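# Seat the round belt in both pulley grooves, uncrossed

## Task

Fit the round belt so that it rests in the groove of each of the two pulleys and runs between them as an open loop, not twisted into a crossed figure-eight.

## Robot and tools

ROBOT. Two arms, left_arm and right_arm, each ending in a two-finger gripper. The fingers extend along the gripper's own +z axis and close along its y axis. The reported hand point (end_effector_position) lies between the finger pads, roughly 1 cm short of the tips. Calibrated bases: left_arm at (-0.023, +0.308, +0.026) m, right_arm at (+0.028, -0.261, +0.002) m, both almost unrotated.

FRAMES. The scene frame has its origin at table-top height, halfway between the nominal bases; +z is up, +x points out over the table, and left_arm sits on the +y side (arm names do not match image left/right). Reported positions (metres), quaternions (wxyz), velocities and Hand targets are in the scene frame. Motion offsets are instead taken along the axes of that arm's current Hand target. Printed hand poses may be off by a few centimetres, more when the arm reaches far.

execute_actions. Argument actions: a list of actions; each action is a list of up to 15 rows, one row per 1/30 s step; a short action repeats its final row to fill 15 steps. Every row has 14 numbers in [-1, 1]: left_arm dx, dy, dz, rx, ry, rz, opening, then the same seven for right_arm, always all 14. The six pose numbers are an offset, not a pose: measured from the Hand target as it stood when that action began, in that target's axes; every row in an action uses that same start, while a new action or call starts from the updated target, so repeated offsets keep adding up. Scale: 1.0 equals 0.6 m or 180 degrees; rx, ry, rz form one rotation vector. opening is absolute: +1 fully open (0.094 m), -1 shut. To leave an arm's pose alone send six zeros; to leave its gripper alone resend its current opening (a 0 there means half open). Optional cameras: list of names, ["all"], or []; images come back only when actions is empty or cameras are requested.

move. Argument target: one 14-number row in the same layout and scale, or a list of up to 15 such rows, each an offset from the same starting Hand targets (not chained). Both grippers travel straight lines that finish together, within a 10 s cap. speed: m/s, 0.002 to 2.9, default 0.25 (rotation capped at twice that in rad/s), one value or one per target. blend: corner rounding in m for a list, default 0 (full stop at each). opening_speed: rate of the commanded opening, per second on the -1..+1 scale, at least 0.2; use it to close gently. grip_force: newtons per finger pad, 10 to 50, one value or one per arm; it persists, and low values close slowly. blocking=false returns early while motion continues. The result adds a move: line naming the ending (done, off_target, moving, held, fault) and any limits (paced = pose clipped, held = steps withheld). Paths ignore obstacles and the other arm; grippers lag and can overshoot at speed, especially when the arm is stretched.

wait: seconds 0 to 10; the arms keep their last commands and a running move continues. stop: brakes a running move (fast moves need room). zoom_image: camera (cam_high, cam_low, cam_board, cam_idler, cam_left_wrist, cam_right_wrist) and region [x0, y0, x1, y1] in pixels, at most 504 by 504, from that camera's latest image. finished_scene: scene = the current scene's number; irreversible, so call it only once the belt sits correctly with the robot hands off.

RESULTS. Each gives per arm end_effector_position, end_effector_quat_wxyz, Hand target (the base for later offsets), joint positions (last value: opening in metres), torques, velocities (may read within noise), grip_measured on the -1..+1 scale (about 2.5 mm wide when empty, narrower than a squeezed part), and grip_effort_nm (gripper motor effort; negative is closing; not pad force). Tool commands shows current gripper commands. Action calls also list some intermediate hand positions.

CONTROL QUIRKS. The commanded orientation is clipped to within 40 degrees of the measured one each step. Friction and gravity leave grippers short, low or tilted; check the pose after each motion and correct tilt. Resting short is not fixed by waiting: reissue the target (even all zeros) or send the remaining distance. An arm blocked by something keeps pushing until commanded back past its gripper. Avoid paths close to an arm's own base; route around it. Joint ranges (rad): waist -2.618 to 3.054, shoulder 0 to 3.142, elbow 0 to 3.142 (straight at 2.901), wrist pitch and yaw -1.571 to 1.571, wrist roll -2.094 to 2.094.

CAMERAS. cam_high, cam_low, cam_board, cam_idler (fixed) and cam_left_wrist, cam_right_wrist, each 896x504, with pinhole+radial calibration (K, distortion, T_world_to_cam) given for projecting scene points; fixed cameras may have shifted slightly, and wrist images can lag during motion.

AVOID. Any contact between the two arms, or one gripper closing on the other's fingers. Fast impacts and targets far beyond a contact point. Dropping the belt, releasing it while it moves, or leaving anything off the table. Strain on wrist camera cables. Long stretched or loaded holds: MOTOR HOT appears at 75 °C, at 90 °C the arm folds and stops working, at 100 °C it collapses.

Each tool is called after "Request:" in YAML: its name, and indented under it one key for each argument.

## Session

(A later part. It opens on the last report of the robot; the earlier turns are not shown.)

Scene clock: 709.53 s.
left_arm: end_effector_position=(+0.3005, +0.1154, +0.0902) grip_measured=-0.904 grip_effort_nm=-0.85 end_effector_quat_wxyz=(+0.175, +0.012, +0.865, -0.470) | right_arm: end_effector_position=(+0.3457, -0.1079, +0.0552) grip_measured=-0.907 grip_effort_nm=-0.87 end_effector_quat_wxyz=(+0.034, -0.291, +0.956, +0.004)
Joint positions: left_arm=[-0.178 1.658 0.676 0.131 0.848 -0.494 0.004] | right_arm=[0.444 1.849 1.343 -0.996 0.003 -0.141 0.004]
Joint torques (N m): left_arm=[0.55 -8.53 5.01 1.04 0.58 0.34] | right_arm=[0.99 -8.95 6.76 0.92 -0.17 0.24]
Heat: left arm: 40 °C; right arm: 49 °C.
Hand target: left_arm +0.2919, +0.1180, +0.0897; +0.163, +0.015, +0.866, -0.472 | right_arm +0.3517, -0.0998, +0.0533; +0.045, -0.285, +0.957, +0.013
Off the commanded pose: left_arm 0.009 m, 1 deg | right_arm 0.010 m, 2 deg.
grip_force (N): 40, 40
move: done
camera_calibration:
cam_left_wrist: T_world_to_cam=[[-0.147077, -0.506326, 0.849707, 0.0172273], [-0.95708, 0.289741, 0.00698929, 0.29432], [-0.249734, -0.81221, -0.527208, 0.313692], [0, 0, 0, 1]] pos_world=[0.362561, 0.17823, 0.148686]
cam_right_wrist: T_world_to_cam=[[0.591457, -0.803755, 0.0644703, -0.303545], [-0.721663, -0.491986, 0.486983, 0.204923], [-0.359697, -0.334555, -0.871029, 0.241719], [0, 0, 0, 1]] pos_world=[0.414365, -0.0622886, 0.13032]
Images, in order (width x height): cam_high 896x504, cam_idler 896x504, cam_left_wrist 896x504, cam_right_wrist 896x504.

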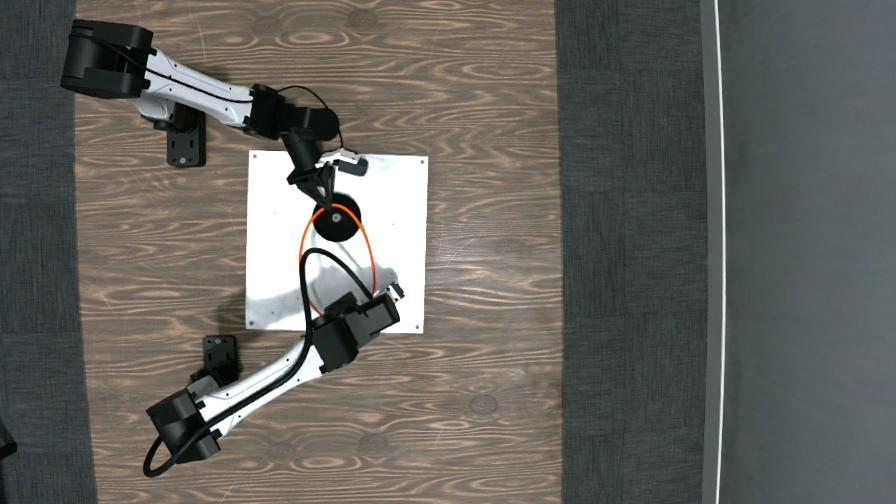

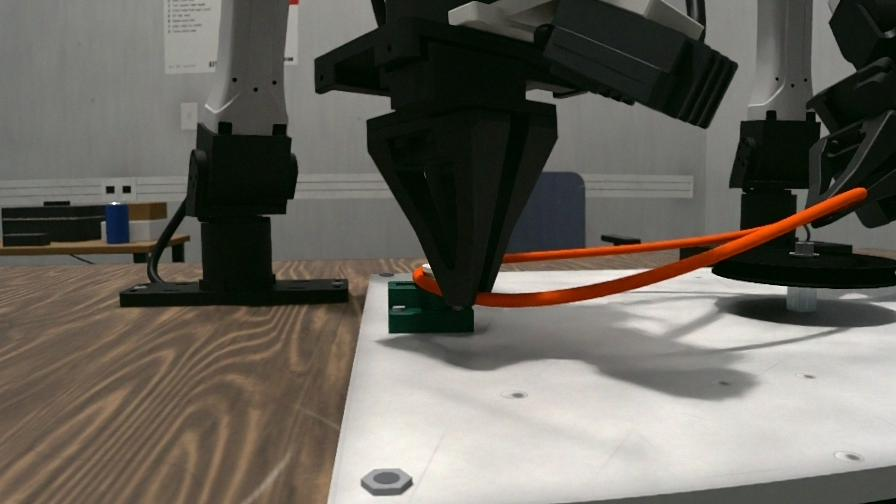

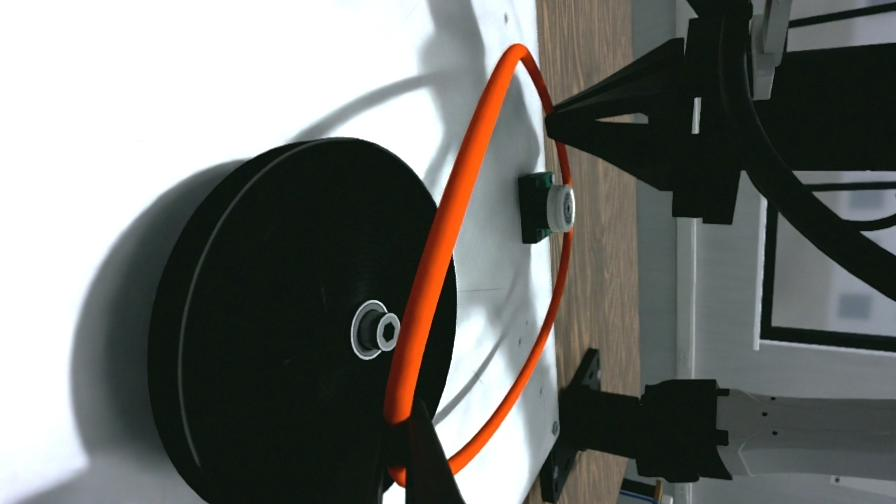

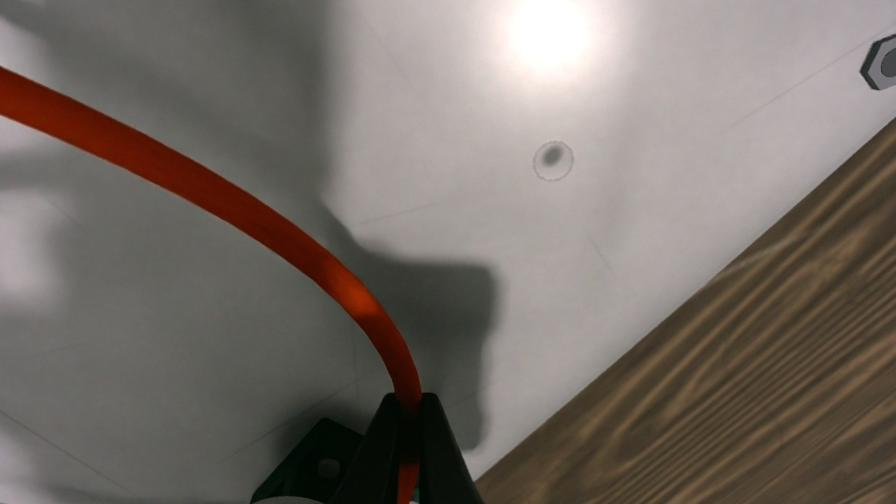

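Request:
move:
  target: [-0.019,0.03,-0.0376,0,0,0,-0.97,0,0.024,0,0,0,-0.111,-0.97]
  speed: 0.04
  cameras: ["cam_idler","cam_left_wrist","cam_high","cam_right_wrist"]

Request:
zoom_image:
  camera: "cam_idler"
  region: [380, 220, 500, 340]

Request:
zoom_image:
  camera: "cam_high"
  region: [270, 170, 420, 340]

Scene clock: 731.63 s.
left_arm: end_effector_position=(+0.2956, +0.1439, +0.0869) grip_measured=-0.904 grip_effort_nm=-0.85 end_effector_quat_wxyz=(+0.163, +0.013, +0.866, -0.473) | right_arm: end_effector_position=(+0.3394, -0.0954, +0.0552) grip_measured=-0.907 grip_effort_nm=-0.88 end_effector_quat_wxyz=(+0.034, -0.434, +0.900, -0.001)
Joint positions: left_arm=[-0.072 1.658 0.692 -0.016 0.926 -0.348 0.004] | right_arm=[0.485 1.849 1.343 -0.996 0.005 -0.408 0.004]
Joint torques (N m): left_arm=[0.72 -6.26 8.08 0.85 0.54 0.3] | right_arm=[1.1 -9.47 6.12 0.94 -0.14 -0.1]
Heat: left arm: 41 °C; right arm: 47 °C.
Hand target: left_arm +0.2999, +0.1480, +0.0898; +0.163, +0.015, +0.866, -0.472 | right_arm +0.3438, -0.0877, +0.0533; +0.047, -0.446, +0.894, +0.005
Off the commanded pose: left_arm 0.007 m, 0 deg | right_arm 0.009 m, 2 deg.
grip_force (N): 40, 40
move: done
camera_calibration:
cam_left_wrist: T_world_to_cam=[[-0.138654, -0.501239, 0.854128, 0.0301037], [-0.952394, 0.303941, 0.0237596, 0.276511], [-0.271514, -0.810172, -0.51952, 0.339282], [0, 0, 0, 1]] pos_world=[0.359641, 0.205923, 0.143981]
cam_right_wrist: T_world_to_cam=[[0.805716, -0.586501, 0.0826875, -0.342751], [-0.544652, -0.678782, 0.492553, 0.128339], [-0.232756, -0.441894, -0.866345, 0.189986], [0, 0, 0, 1]] pos_world=[0.39028, -0.0299559, 0.129721]
Images, in order (width x height): cam_high 896x504, cam_idler 896x504, cam_left_wrist 896x504, cam_right_wrist 896x504.

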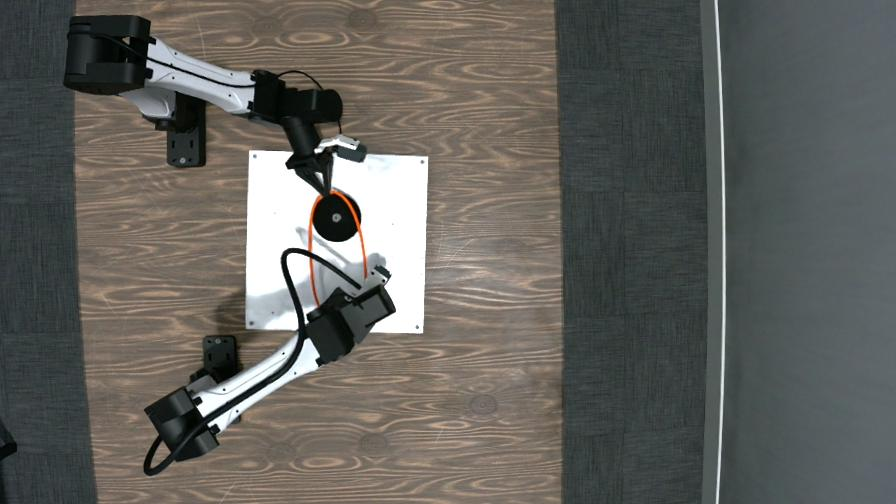

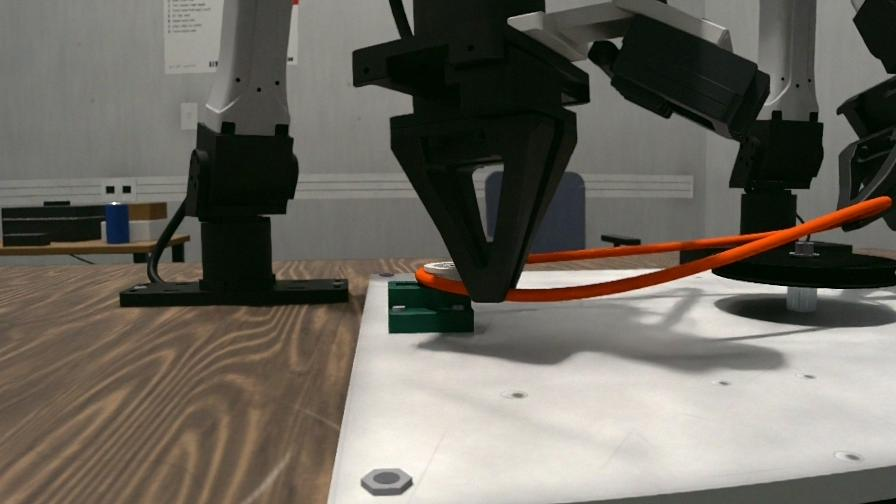

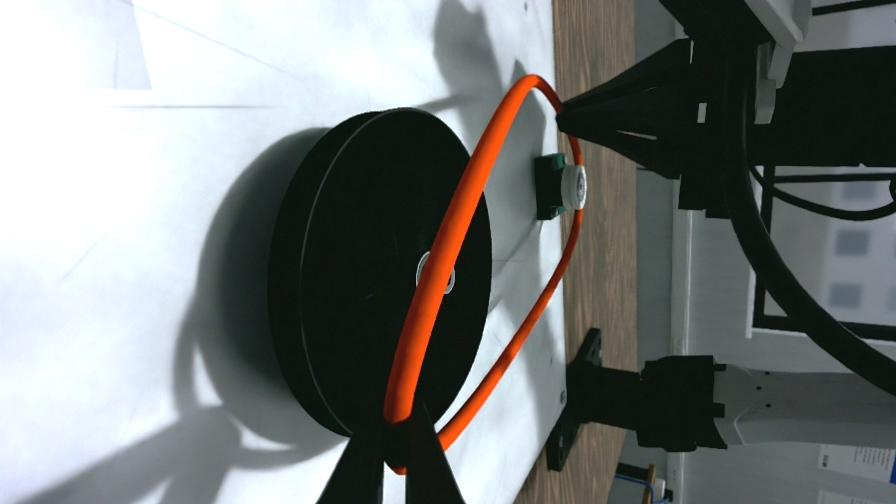

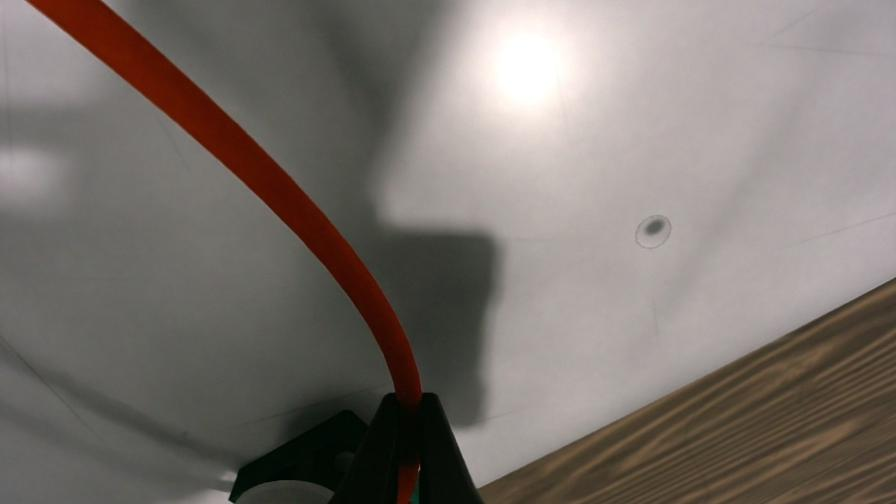

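Scaled by 4.200 from the camera's 896x504 image, which has a finer 1280x720 frame.

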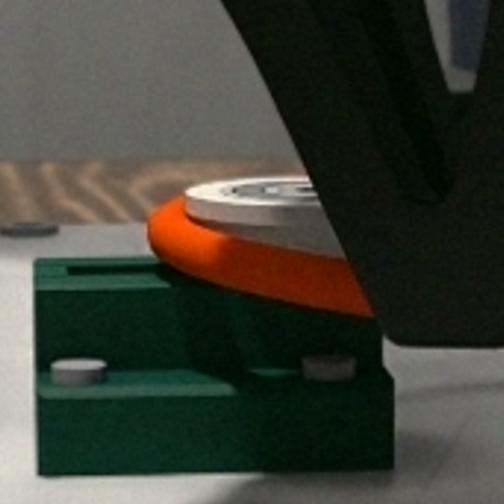

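Scaled by 2.965 from the camera's 896x504 image, which has a finer 1280x720 frame.

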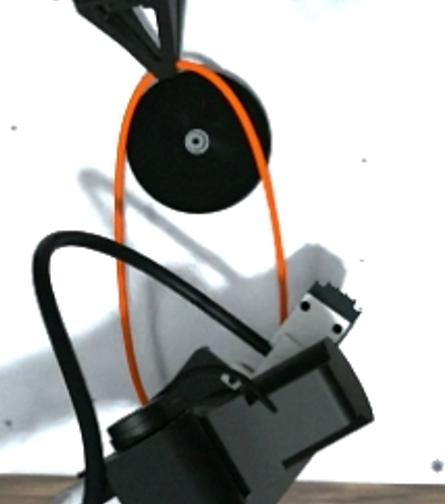

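Request:
move:
  target: [0,0,0,0,0,0,-0.97,-0.001,0,-0.0117,0,0.02,0,-0.97]
  speed: 0.04
  cameras: ["cam_idler","cam_left_wrist"]

Request:
zoom_image:
  camera: "cam_idler"
  region: [380, 220, 500, 340]

Request:
zoom_image:
  camera: "cam_left_wrist"
  region: [450, 80, 650, 230]

Scene clock: 755.53 s.
left_arm: end_effector_position=(+0.2955, +0.1437, +0.0871) grip_measured=-0.904 grip_effort_nm=-0.85 end_effector_quat_wxyz=(+0.163, +0.014, +0.865, -0.473) | right_arm: end_effector_position=(+0.3385, -0.0925, +0.0588) grip_measured=-0.907 grip_effort_nm=-0.87 end_effector_quat_wxyz=(+0.017, -0.440, +0.898, -0.005)
Joint positions: left_arm=[-0.072 1.658 0.692 -0.016 0.928 -0.348 0.004] | right_arm=[0.497 1.879 1.398 -1.056 0.013 -0.409 0.004]
Joint torques (N m): left_arm=[0.99 -6.42 7.72 0.85 0.57 0.28] | right_arm=[1.28 -8.38 9.09 0.4 0.13 0.05]
Heat: left arm: 39 °C; right arm: 47 °C.
Hand target: left_arm +0.2999, +0.1480, +0.0898; +0.163, +0.015, +0.866, -0.472 | right_arm +0.3437, -0.0876, +0.0605; +0.019, -0.446, +0.895, -0.009
Off the commanded pose: left_arm 0.007 m, 0 deg | right_arm 0.007 m, 1 deg.
grip_force (N): 40, 40
move: done
camera_calibration:
cam_left_wrist: T_world_to_cam=[[-0.138994, -0.500014, 0.854791, 0.0296919], [-0.952117, 0.30483, 0.0234917, 0.276325], [-0.272312, -0.810596, -0.518441, 0.339389], [0, 0, 0, 1]] pos_world=[0.359641, 0.205721, 0.144081]
Images, in order (width x height): cam_idler 896x504, cam_left_wrist 896x504.

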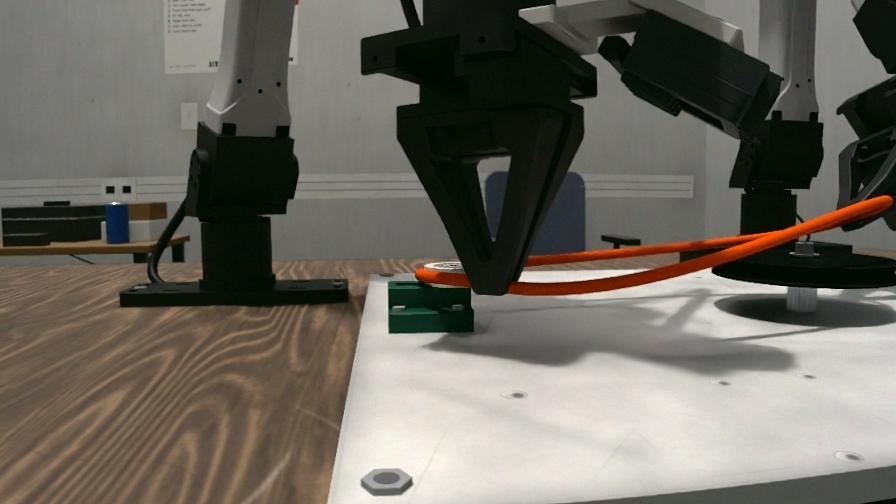

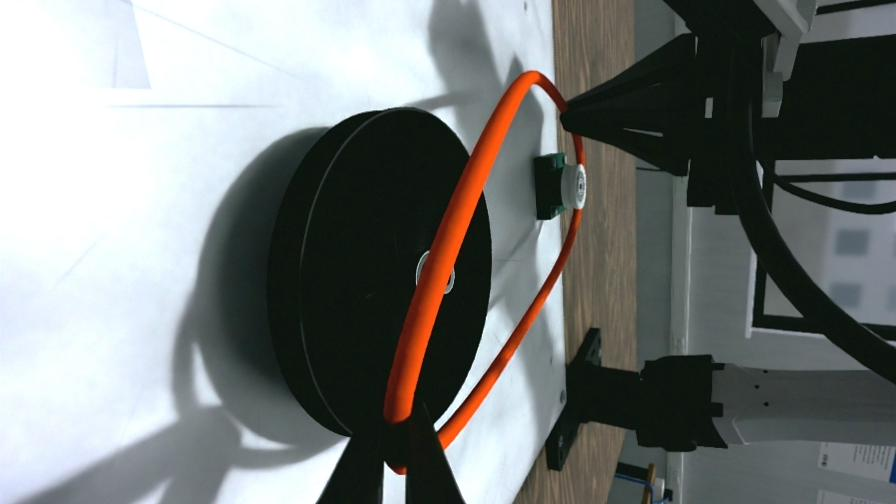

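Scaled by 4.200 from the camera's 896x504 image, which has a finer 1280x720 frame.

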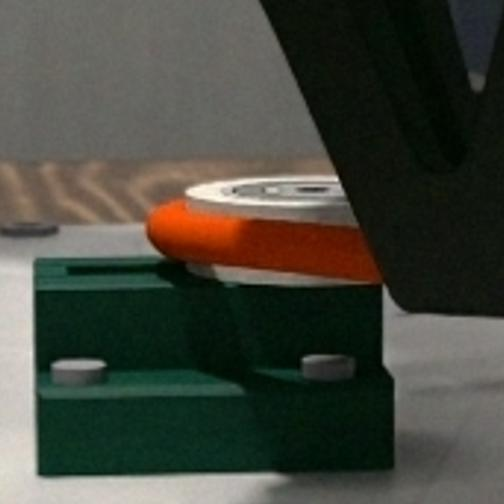

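Scaled by 2.520 from the camera's 896x504 image, which has a finer 1280x720 frame.

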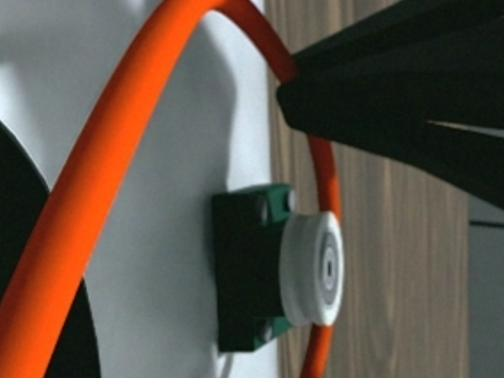

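Request:
move:
  target: [-0.0237,0.0238,-0.0248,0,0,0,-0.97,-0.0057,0.0147,0,0,0,-0.067,-0.97]
  speed: 0.04
  cameras: ["cam_idler","cam_left_wrist","cam_high","cam_low"]

Request:
zoom_image:
  camera: "cam_idler"
  region: [380, 220, 500, 340]

Request:
zoom_image:
  camera: "cam_high"
  region: [270, 150, 420, 340]

Request:
zoom_image:
  camera: "cam_low"
  region: [450, 200, 650, 290]

Scene clock: 773.80 s.
left_arm: end_effector_position=(+0.3034, +0.1598, +0.0908) grip_measured=-0.905 grip_effort_nm=-0.85 end_effector_quat_wxyz=(+0.157, +0.021, +0.862, -0.482) | right_arm: end_effector_position=(+0.3291, -0.0880, +0.0587) grip_measured=-0.907 grip_effort_nm=-0.87 end_effector_quat_wxyz=(+0.005, -0.524, +0.851, -0.006)
Joint positions: left_arm=[-0.004 1.7 0.768 -0.148 0.988 -0.23 0.004] | right_arm=[0.522 1.879 1.398 -1.081 0.013 -0.576 0.004]
Joint torques (N m): left_arm=[1.77 -5.9 8.14 0.71 0.37 0.34] | right_arm=[1.39 -8.42 8.9 0.58 0.13 -0.12]
Heat: left arm: 39 °C; right arm: 45 °C.
Hand target: left_arm +0.3120, +0.1700, +0.0900; +0.163, +0.015, +0.866, -0.472 | right_arm +0.3387, -0.0796, +0.0603; +0.018, -0.538, +0.843, -0.011
Off the commanded pose: left_arm 0.013 m, 2 deg | right_arm 0.013 m, 2 deg.
grip_force (N): 40, 40
move: off_target (left_arm, right_arm)
camera_calibration:
cam_left_wrist: T_world_to_cam=[[-0.147332, -0.483093, 0.863084, 0.0347137], [-0.94543, 0.325171, 0.0206189, 0.273786], [-0.290611, -0.812948, -0.504639, 0.361225], [0, 0, 0, 1]] pos_world=[0.368936, 0.2214, 0.146682]
Images, in order (width x height): cam_high 896x504, cam_low 896x504, cam_idler 896x504, cam_left_wrist 896x504.

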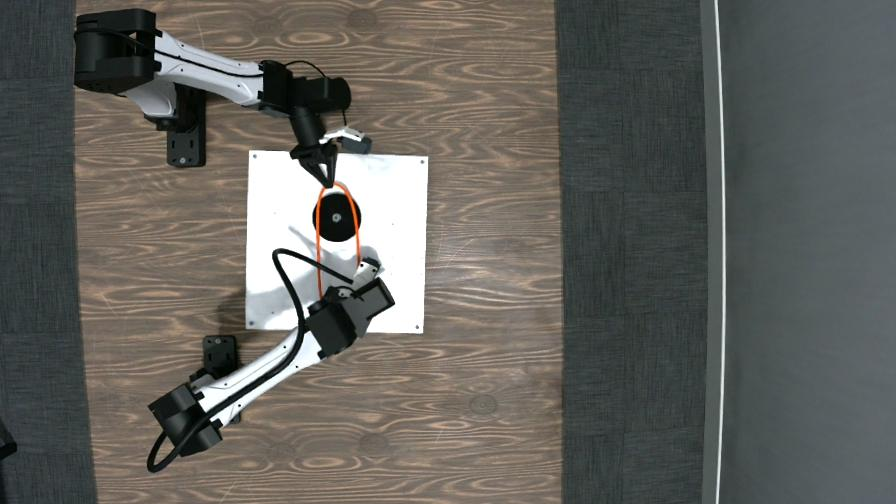

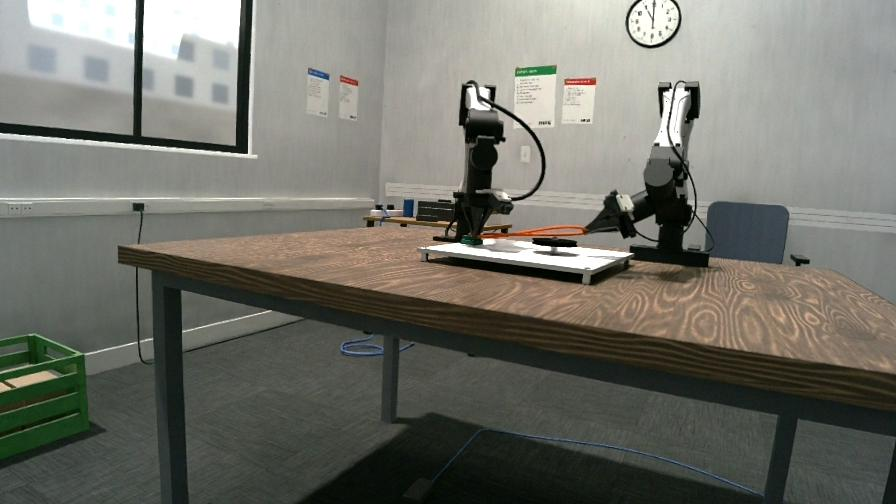

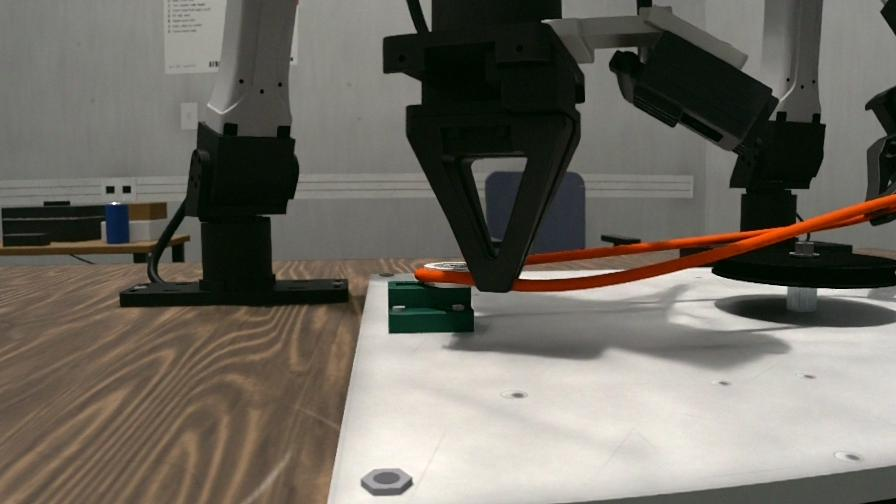

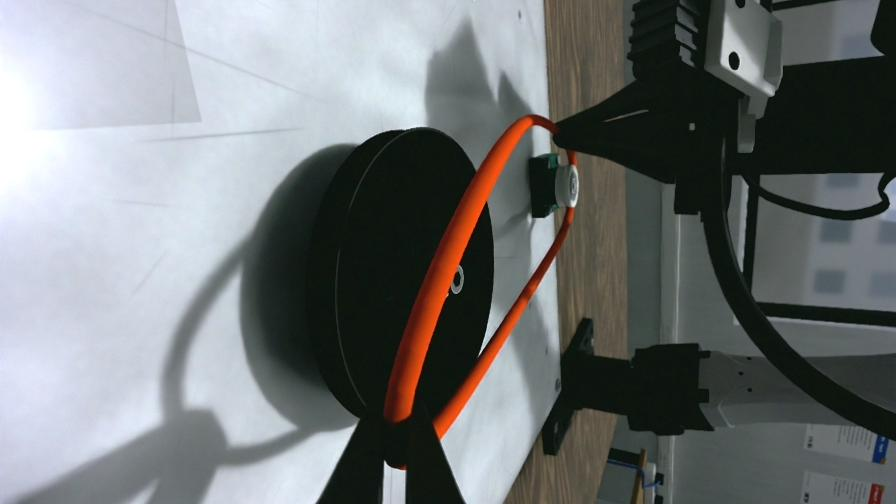

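Scaled by 4.200 from the camera's 896x504 image, which has a finer 1280x720 frame.

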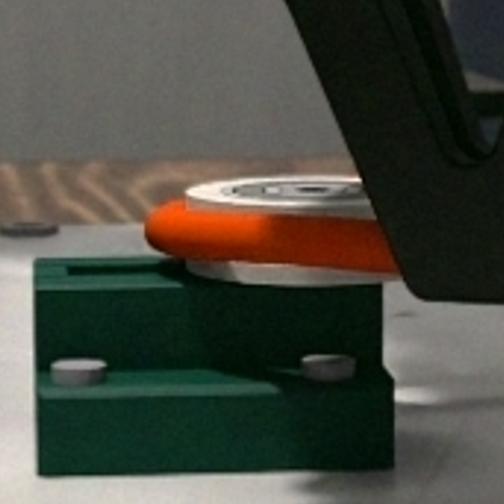

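Scaled by 2.653 from the camera's 896x504 image, which has a finer 1280x720 frame.

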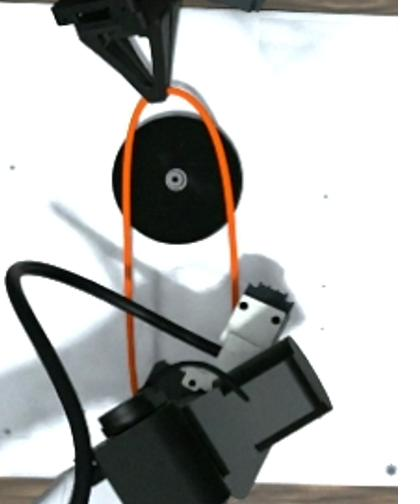

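Scaled by 2.520 from the camera's 896x504 image, which has a finer 1280x720 frame.

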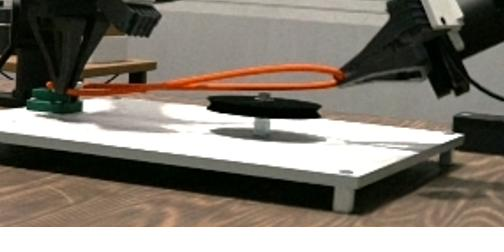

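Request:
move:
  target: [0.0134,0.0366,0.0225,0,0,0,-0.97,0,0,0,0,0,0,-0.97]
  speed: 0.05
  cameras: ["cam_idler","cam_left_wrist","cam_high","cam_low","cam_board"]

Request:
zoom_image:
  camera: "cam_low"
  region: [450, 200, 650, 290]

Request:
zoom_image:
  camera: "cam_high"
  region: [270, 150, 420, 340]

Request:
zoom_image:
  camera: "cam_board"
  region: [450, 200, 750, 400]

Scene clock: 808.03 s.
left_arm: end_effector_position=(+0.3025, +0.1595, +0.0713) grip_measured=-0.905 grip_effort_nm=-0.85 end_effector_quat_wxyz=(+0.136, +0.011, +0.862, -0.488) | right_arm: end_effector_position=(+0.3291, -0.0880, +0.0587) grip_measured=-0.907 grip_effort_nm=-0.88 end_effector_quat_wxyz=(+0.005, -0.524, +0.851, -0.006)
Joint positions: left_arm=[-0.001 1.776 0.768 -0.121 1.003 -0.226 0.004] | right_arm=[0.522 1.879 1.398 -1.081 0.013 -0.576 0.004]
Joint torques (N m): left_arm=[1.5 -6.2 4.51 1.58 0.22 0.34] | right_arm=[1.37 -8.42 8.9 0.58 0.13 -0.12]
Heat: left arm: 39 °C; right arm: 44 °C.
Hand target: left_arm +0.3120, +0.1700, +0.0629; +0.163, +0.015, +0.866, -0.472 | right_arm +0.3387, -0.0796, +0.0603; +0.018, -0.538, +0.843, -0.011
Off the commanded pose: left_arm 0.016 m, 4 deg | right_arm 0.013 m, 2 deg.
grip_force (N): 40, 40
move: off_target (left_arm, right_arm)
camera_calibration:
cam_left_wrist: T_world_to_cam=[[-0.110601, -0.471766, 0.87476, 0.0374931], [-0.941762, 0.330986, 0.0594313, 0.268715], [-0.317571, -0.817243, -0.480898, 0.357958], [0, 0, 0, 1]] pos_world=[0.370889, 0.221286, 0.123374]
Images, in order (width x height): cam_high 896x504, cam_low 896x504, cam_board 896x504, cam_idler 896x504, cam_left_wrist 896x504.

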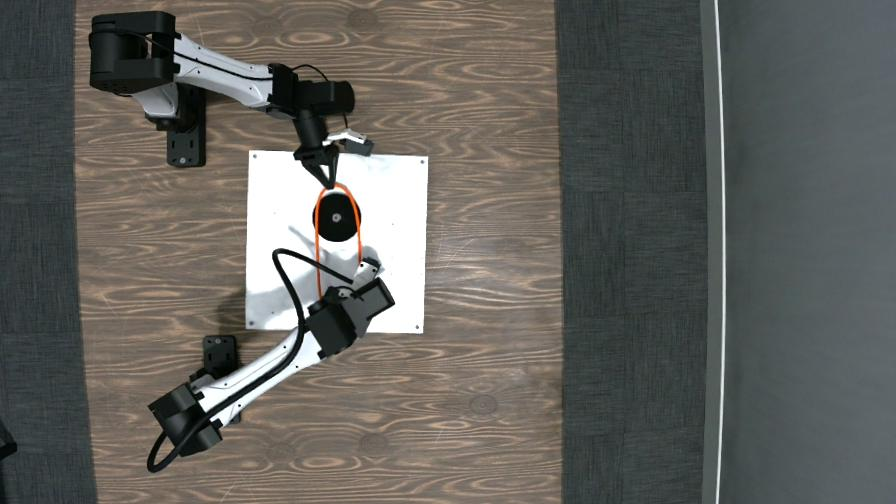

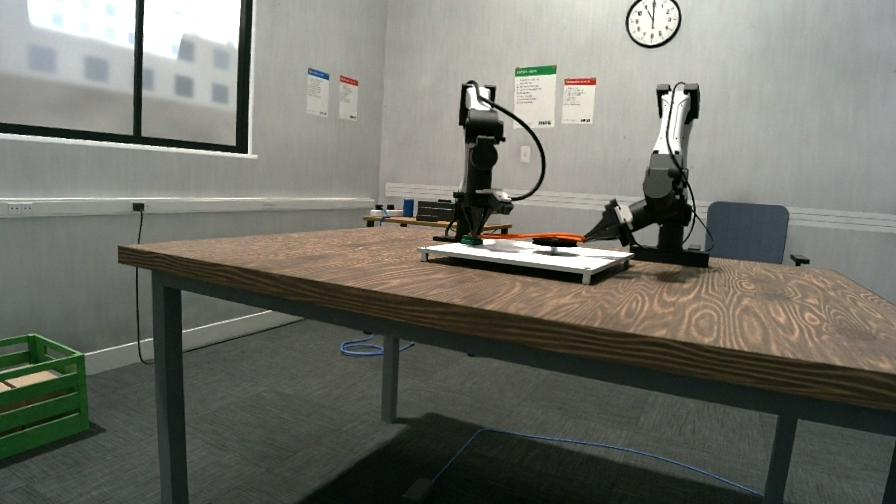

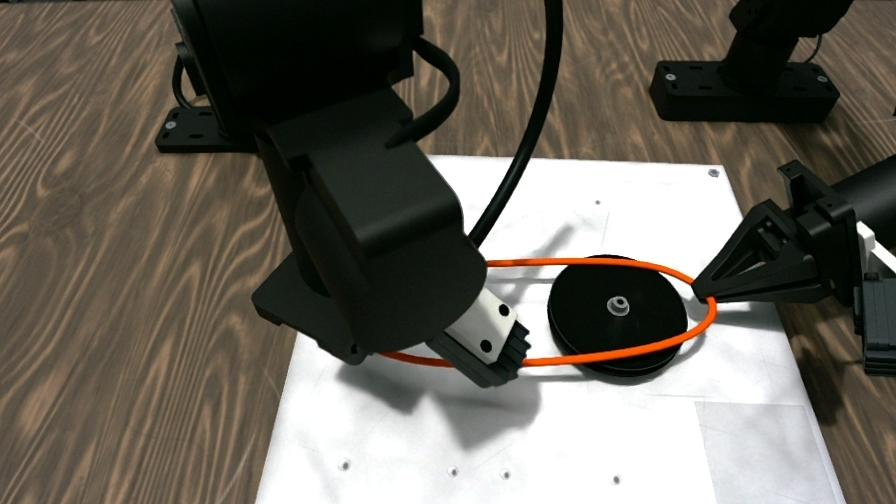

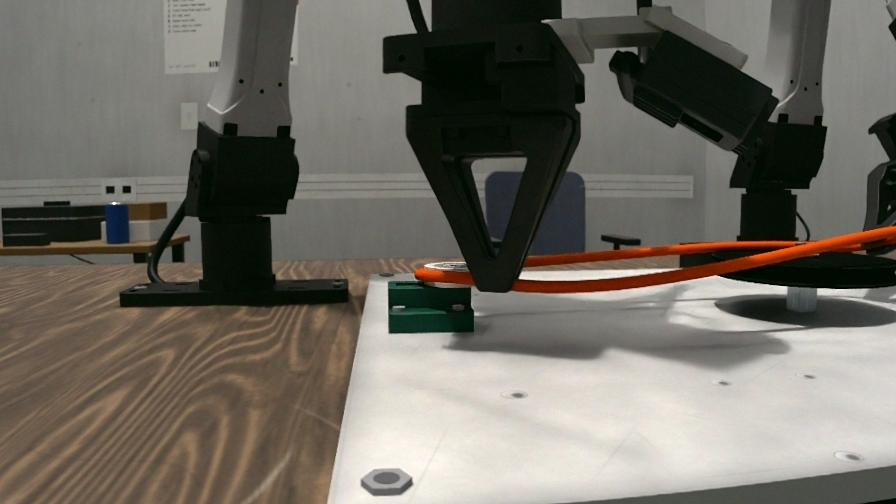

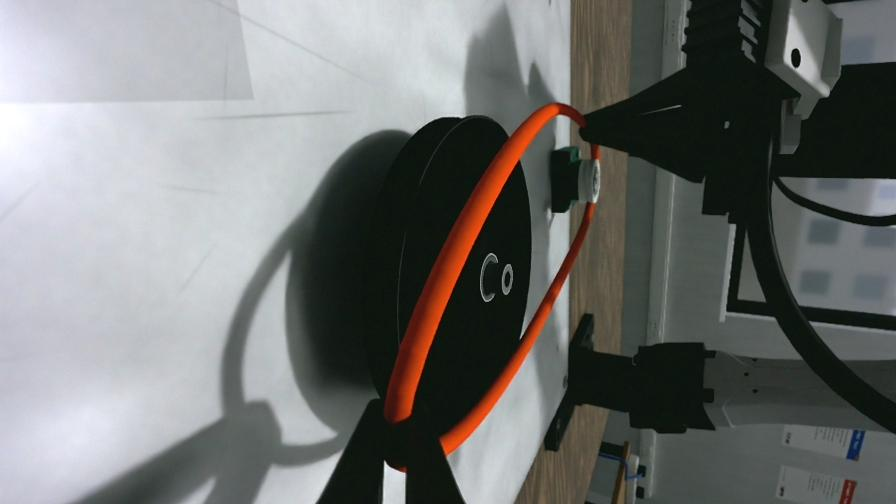

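Scaled by 2.520 from the camera's 896x504 image, which has a finer 1280x720 frame.

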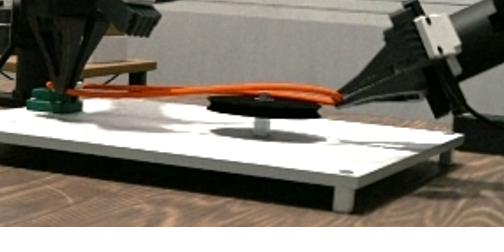

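Scaled by 2.653 from the camera's 896x504 image, which has a finer 1280x720 frame.

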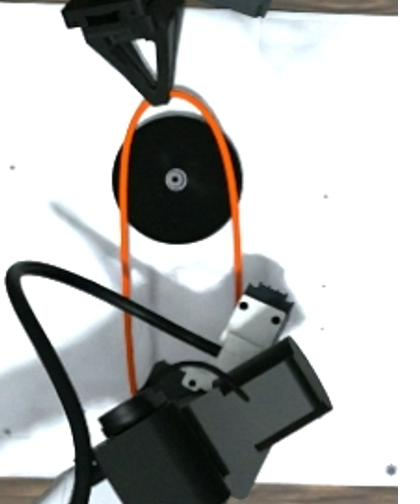

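Scaled by 1.680 from the camera's 896x504 image, which has a finer 1280x720 frame.

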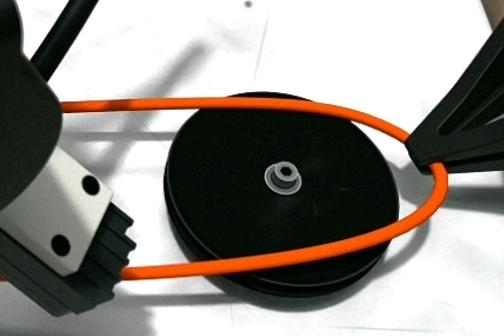

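Request:
move:
  target: [0,0.011,0.0157,0,0,0,-0.97,0,0,0,0,0,0,-0.97]
  speed: 0.04
  cameras: ["cam_idler","cam_left_wrist","cam_high","cam_low","cam_board"]

Request:
zoom_image:
  camera: "cam_low"
  region: [520, 220, 620, 270]

Request:
zoom_image:
  camera: "cam_left_wrist"
  region: [250, 100, 650, 500]

Request:
zoom_image:
  camera: "cam_board"
  region: [450, 200, 750, 400]

Scene clock: 820.27 s.
left_arm: end_effector_position=(+0.3067, +0.1575, +0.0665) grip_measured=-0.905 grip_effort_nm=-0.85 end_effector_quat_wxyz=(+0.142, +0.018, +0.856, -0.497) | right_arm: end_effector_position=(+0.3284, -0.0884, +0.0587) grip_measured=-0.907 grip_effort_nm=-0.87 end_effector_quat_wxyz=(+0.003, -0.524, +0.851, -0.006)
Joint positions: left_arm=[-0.001 1.814 0.768 -0.065 1.025 -0.226 0.004] | right_arm=[0.522 1.879 1.398 -1.084 0.013 -0.576 0.004]
Joint torques (N m): left_arm=[0.53 -5.7 4.18 1.6 0.13 0.12] | right_arm=[1.37 -8.42 8.88 0.6 0.13 -0.12]
Heat: left arm: 38 °C; right arm: 44 °C.
Hand target: left_arm +0.3157, +0.1659, +0.0529; +0.163, +0.015, +0.866, -0.472 | right_arm +0.3387, -0.0796, +0.0603; +0.018, -0.538, +0.843, -0.011
Off the commanded pose: left_arm 0.018 m, 4 deg | right_arm 0.014 m, 3 deg.
grip_force (N): 40, 40
move: off_target (left_arm, right_arm)
camera_calibration:
cam_left_wrist: T_world_to_cam=[[-0.130172, -0.453554, 0.881671, 0.0438575], [-0.939451, 0.340726, 0.036575, 0.272835], [-0.316997, -0.823526, -0.470444, 0.355465], [0, 0, 0, 1]] pos_world=[0.374706, 0.219664, 0.11858]
Images, in order (width x height): cam_high 896x504, cam_low 896x504, cam_board 896x504, cam_idler 896x504, cam_left_wrist 896x504.

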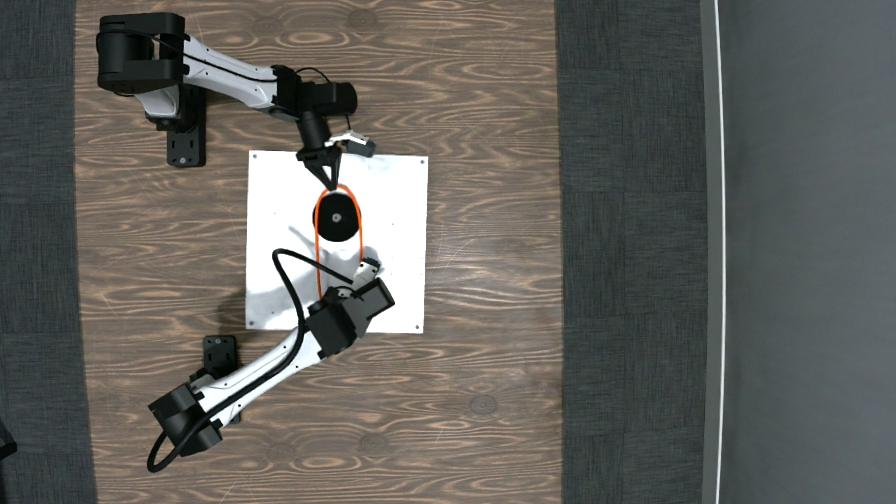

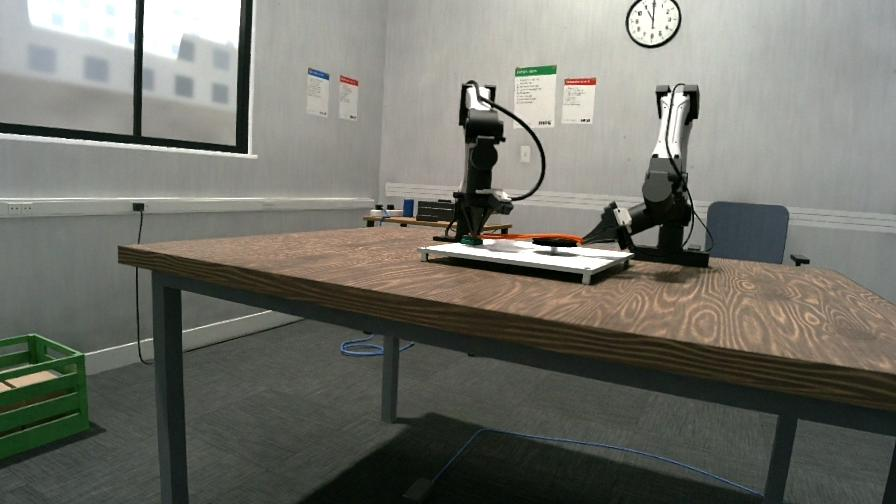

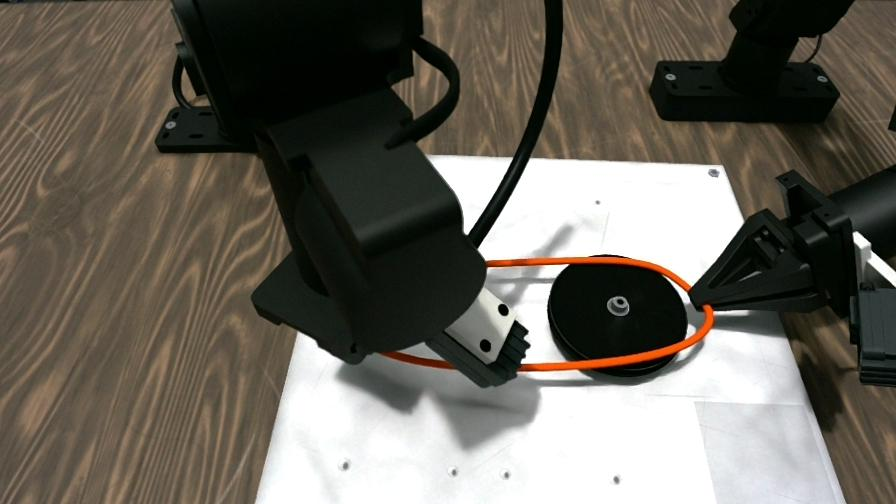

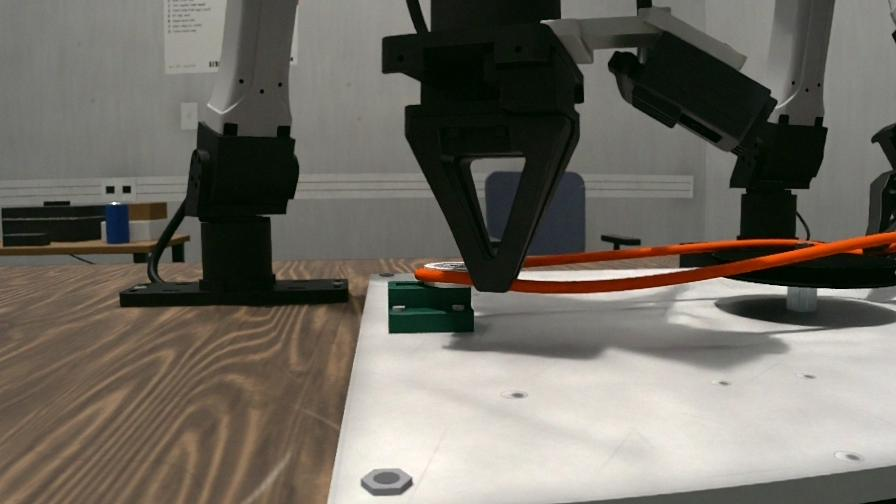

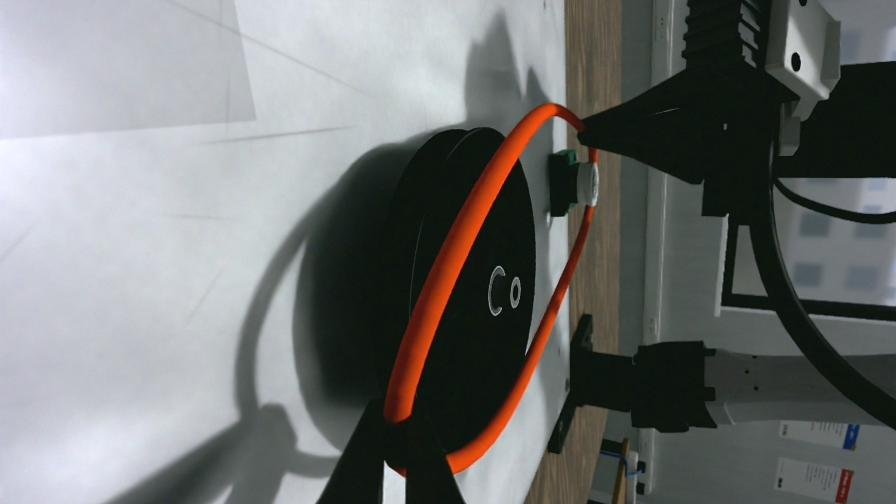

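Scaled by 5.040 from the camera's 896x504 image, which has a finer 1280x720 frame.

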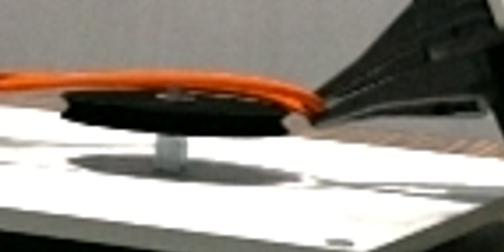

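Scaled by 1.260 from the camera's 896x504 image, which has a finer 1280x720 frame.

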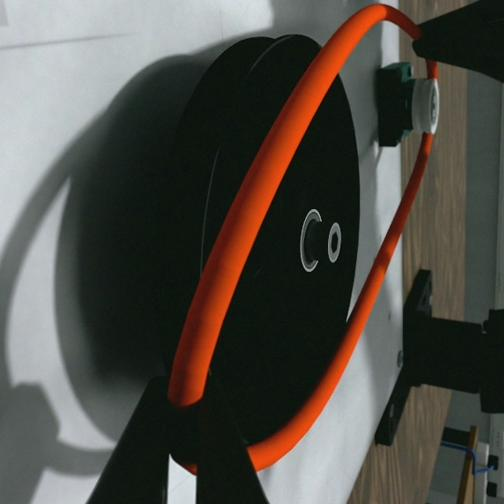

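Scaled by 1.680 from the camera's 896x504 image, which has a finer 1280x720 frame.

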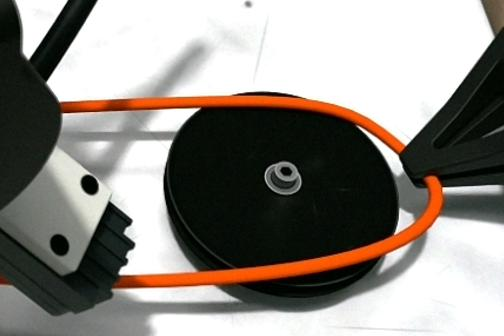

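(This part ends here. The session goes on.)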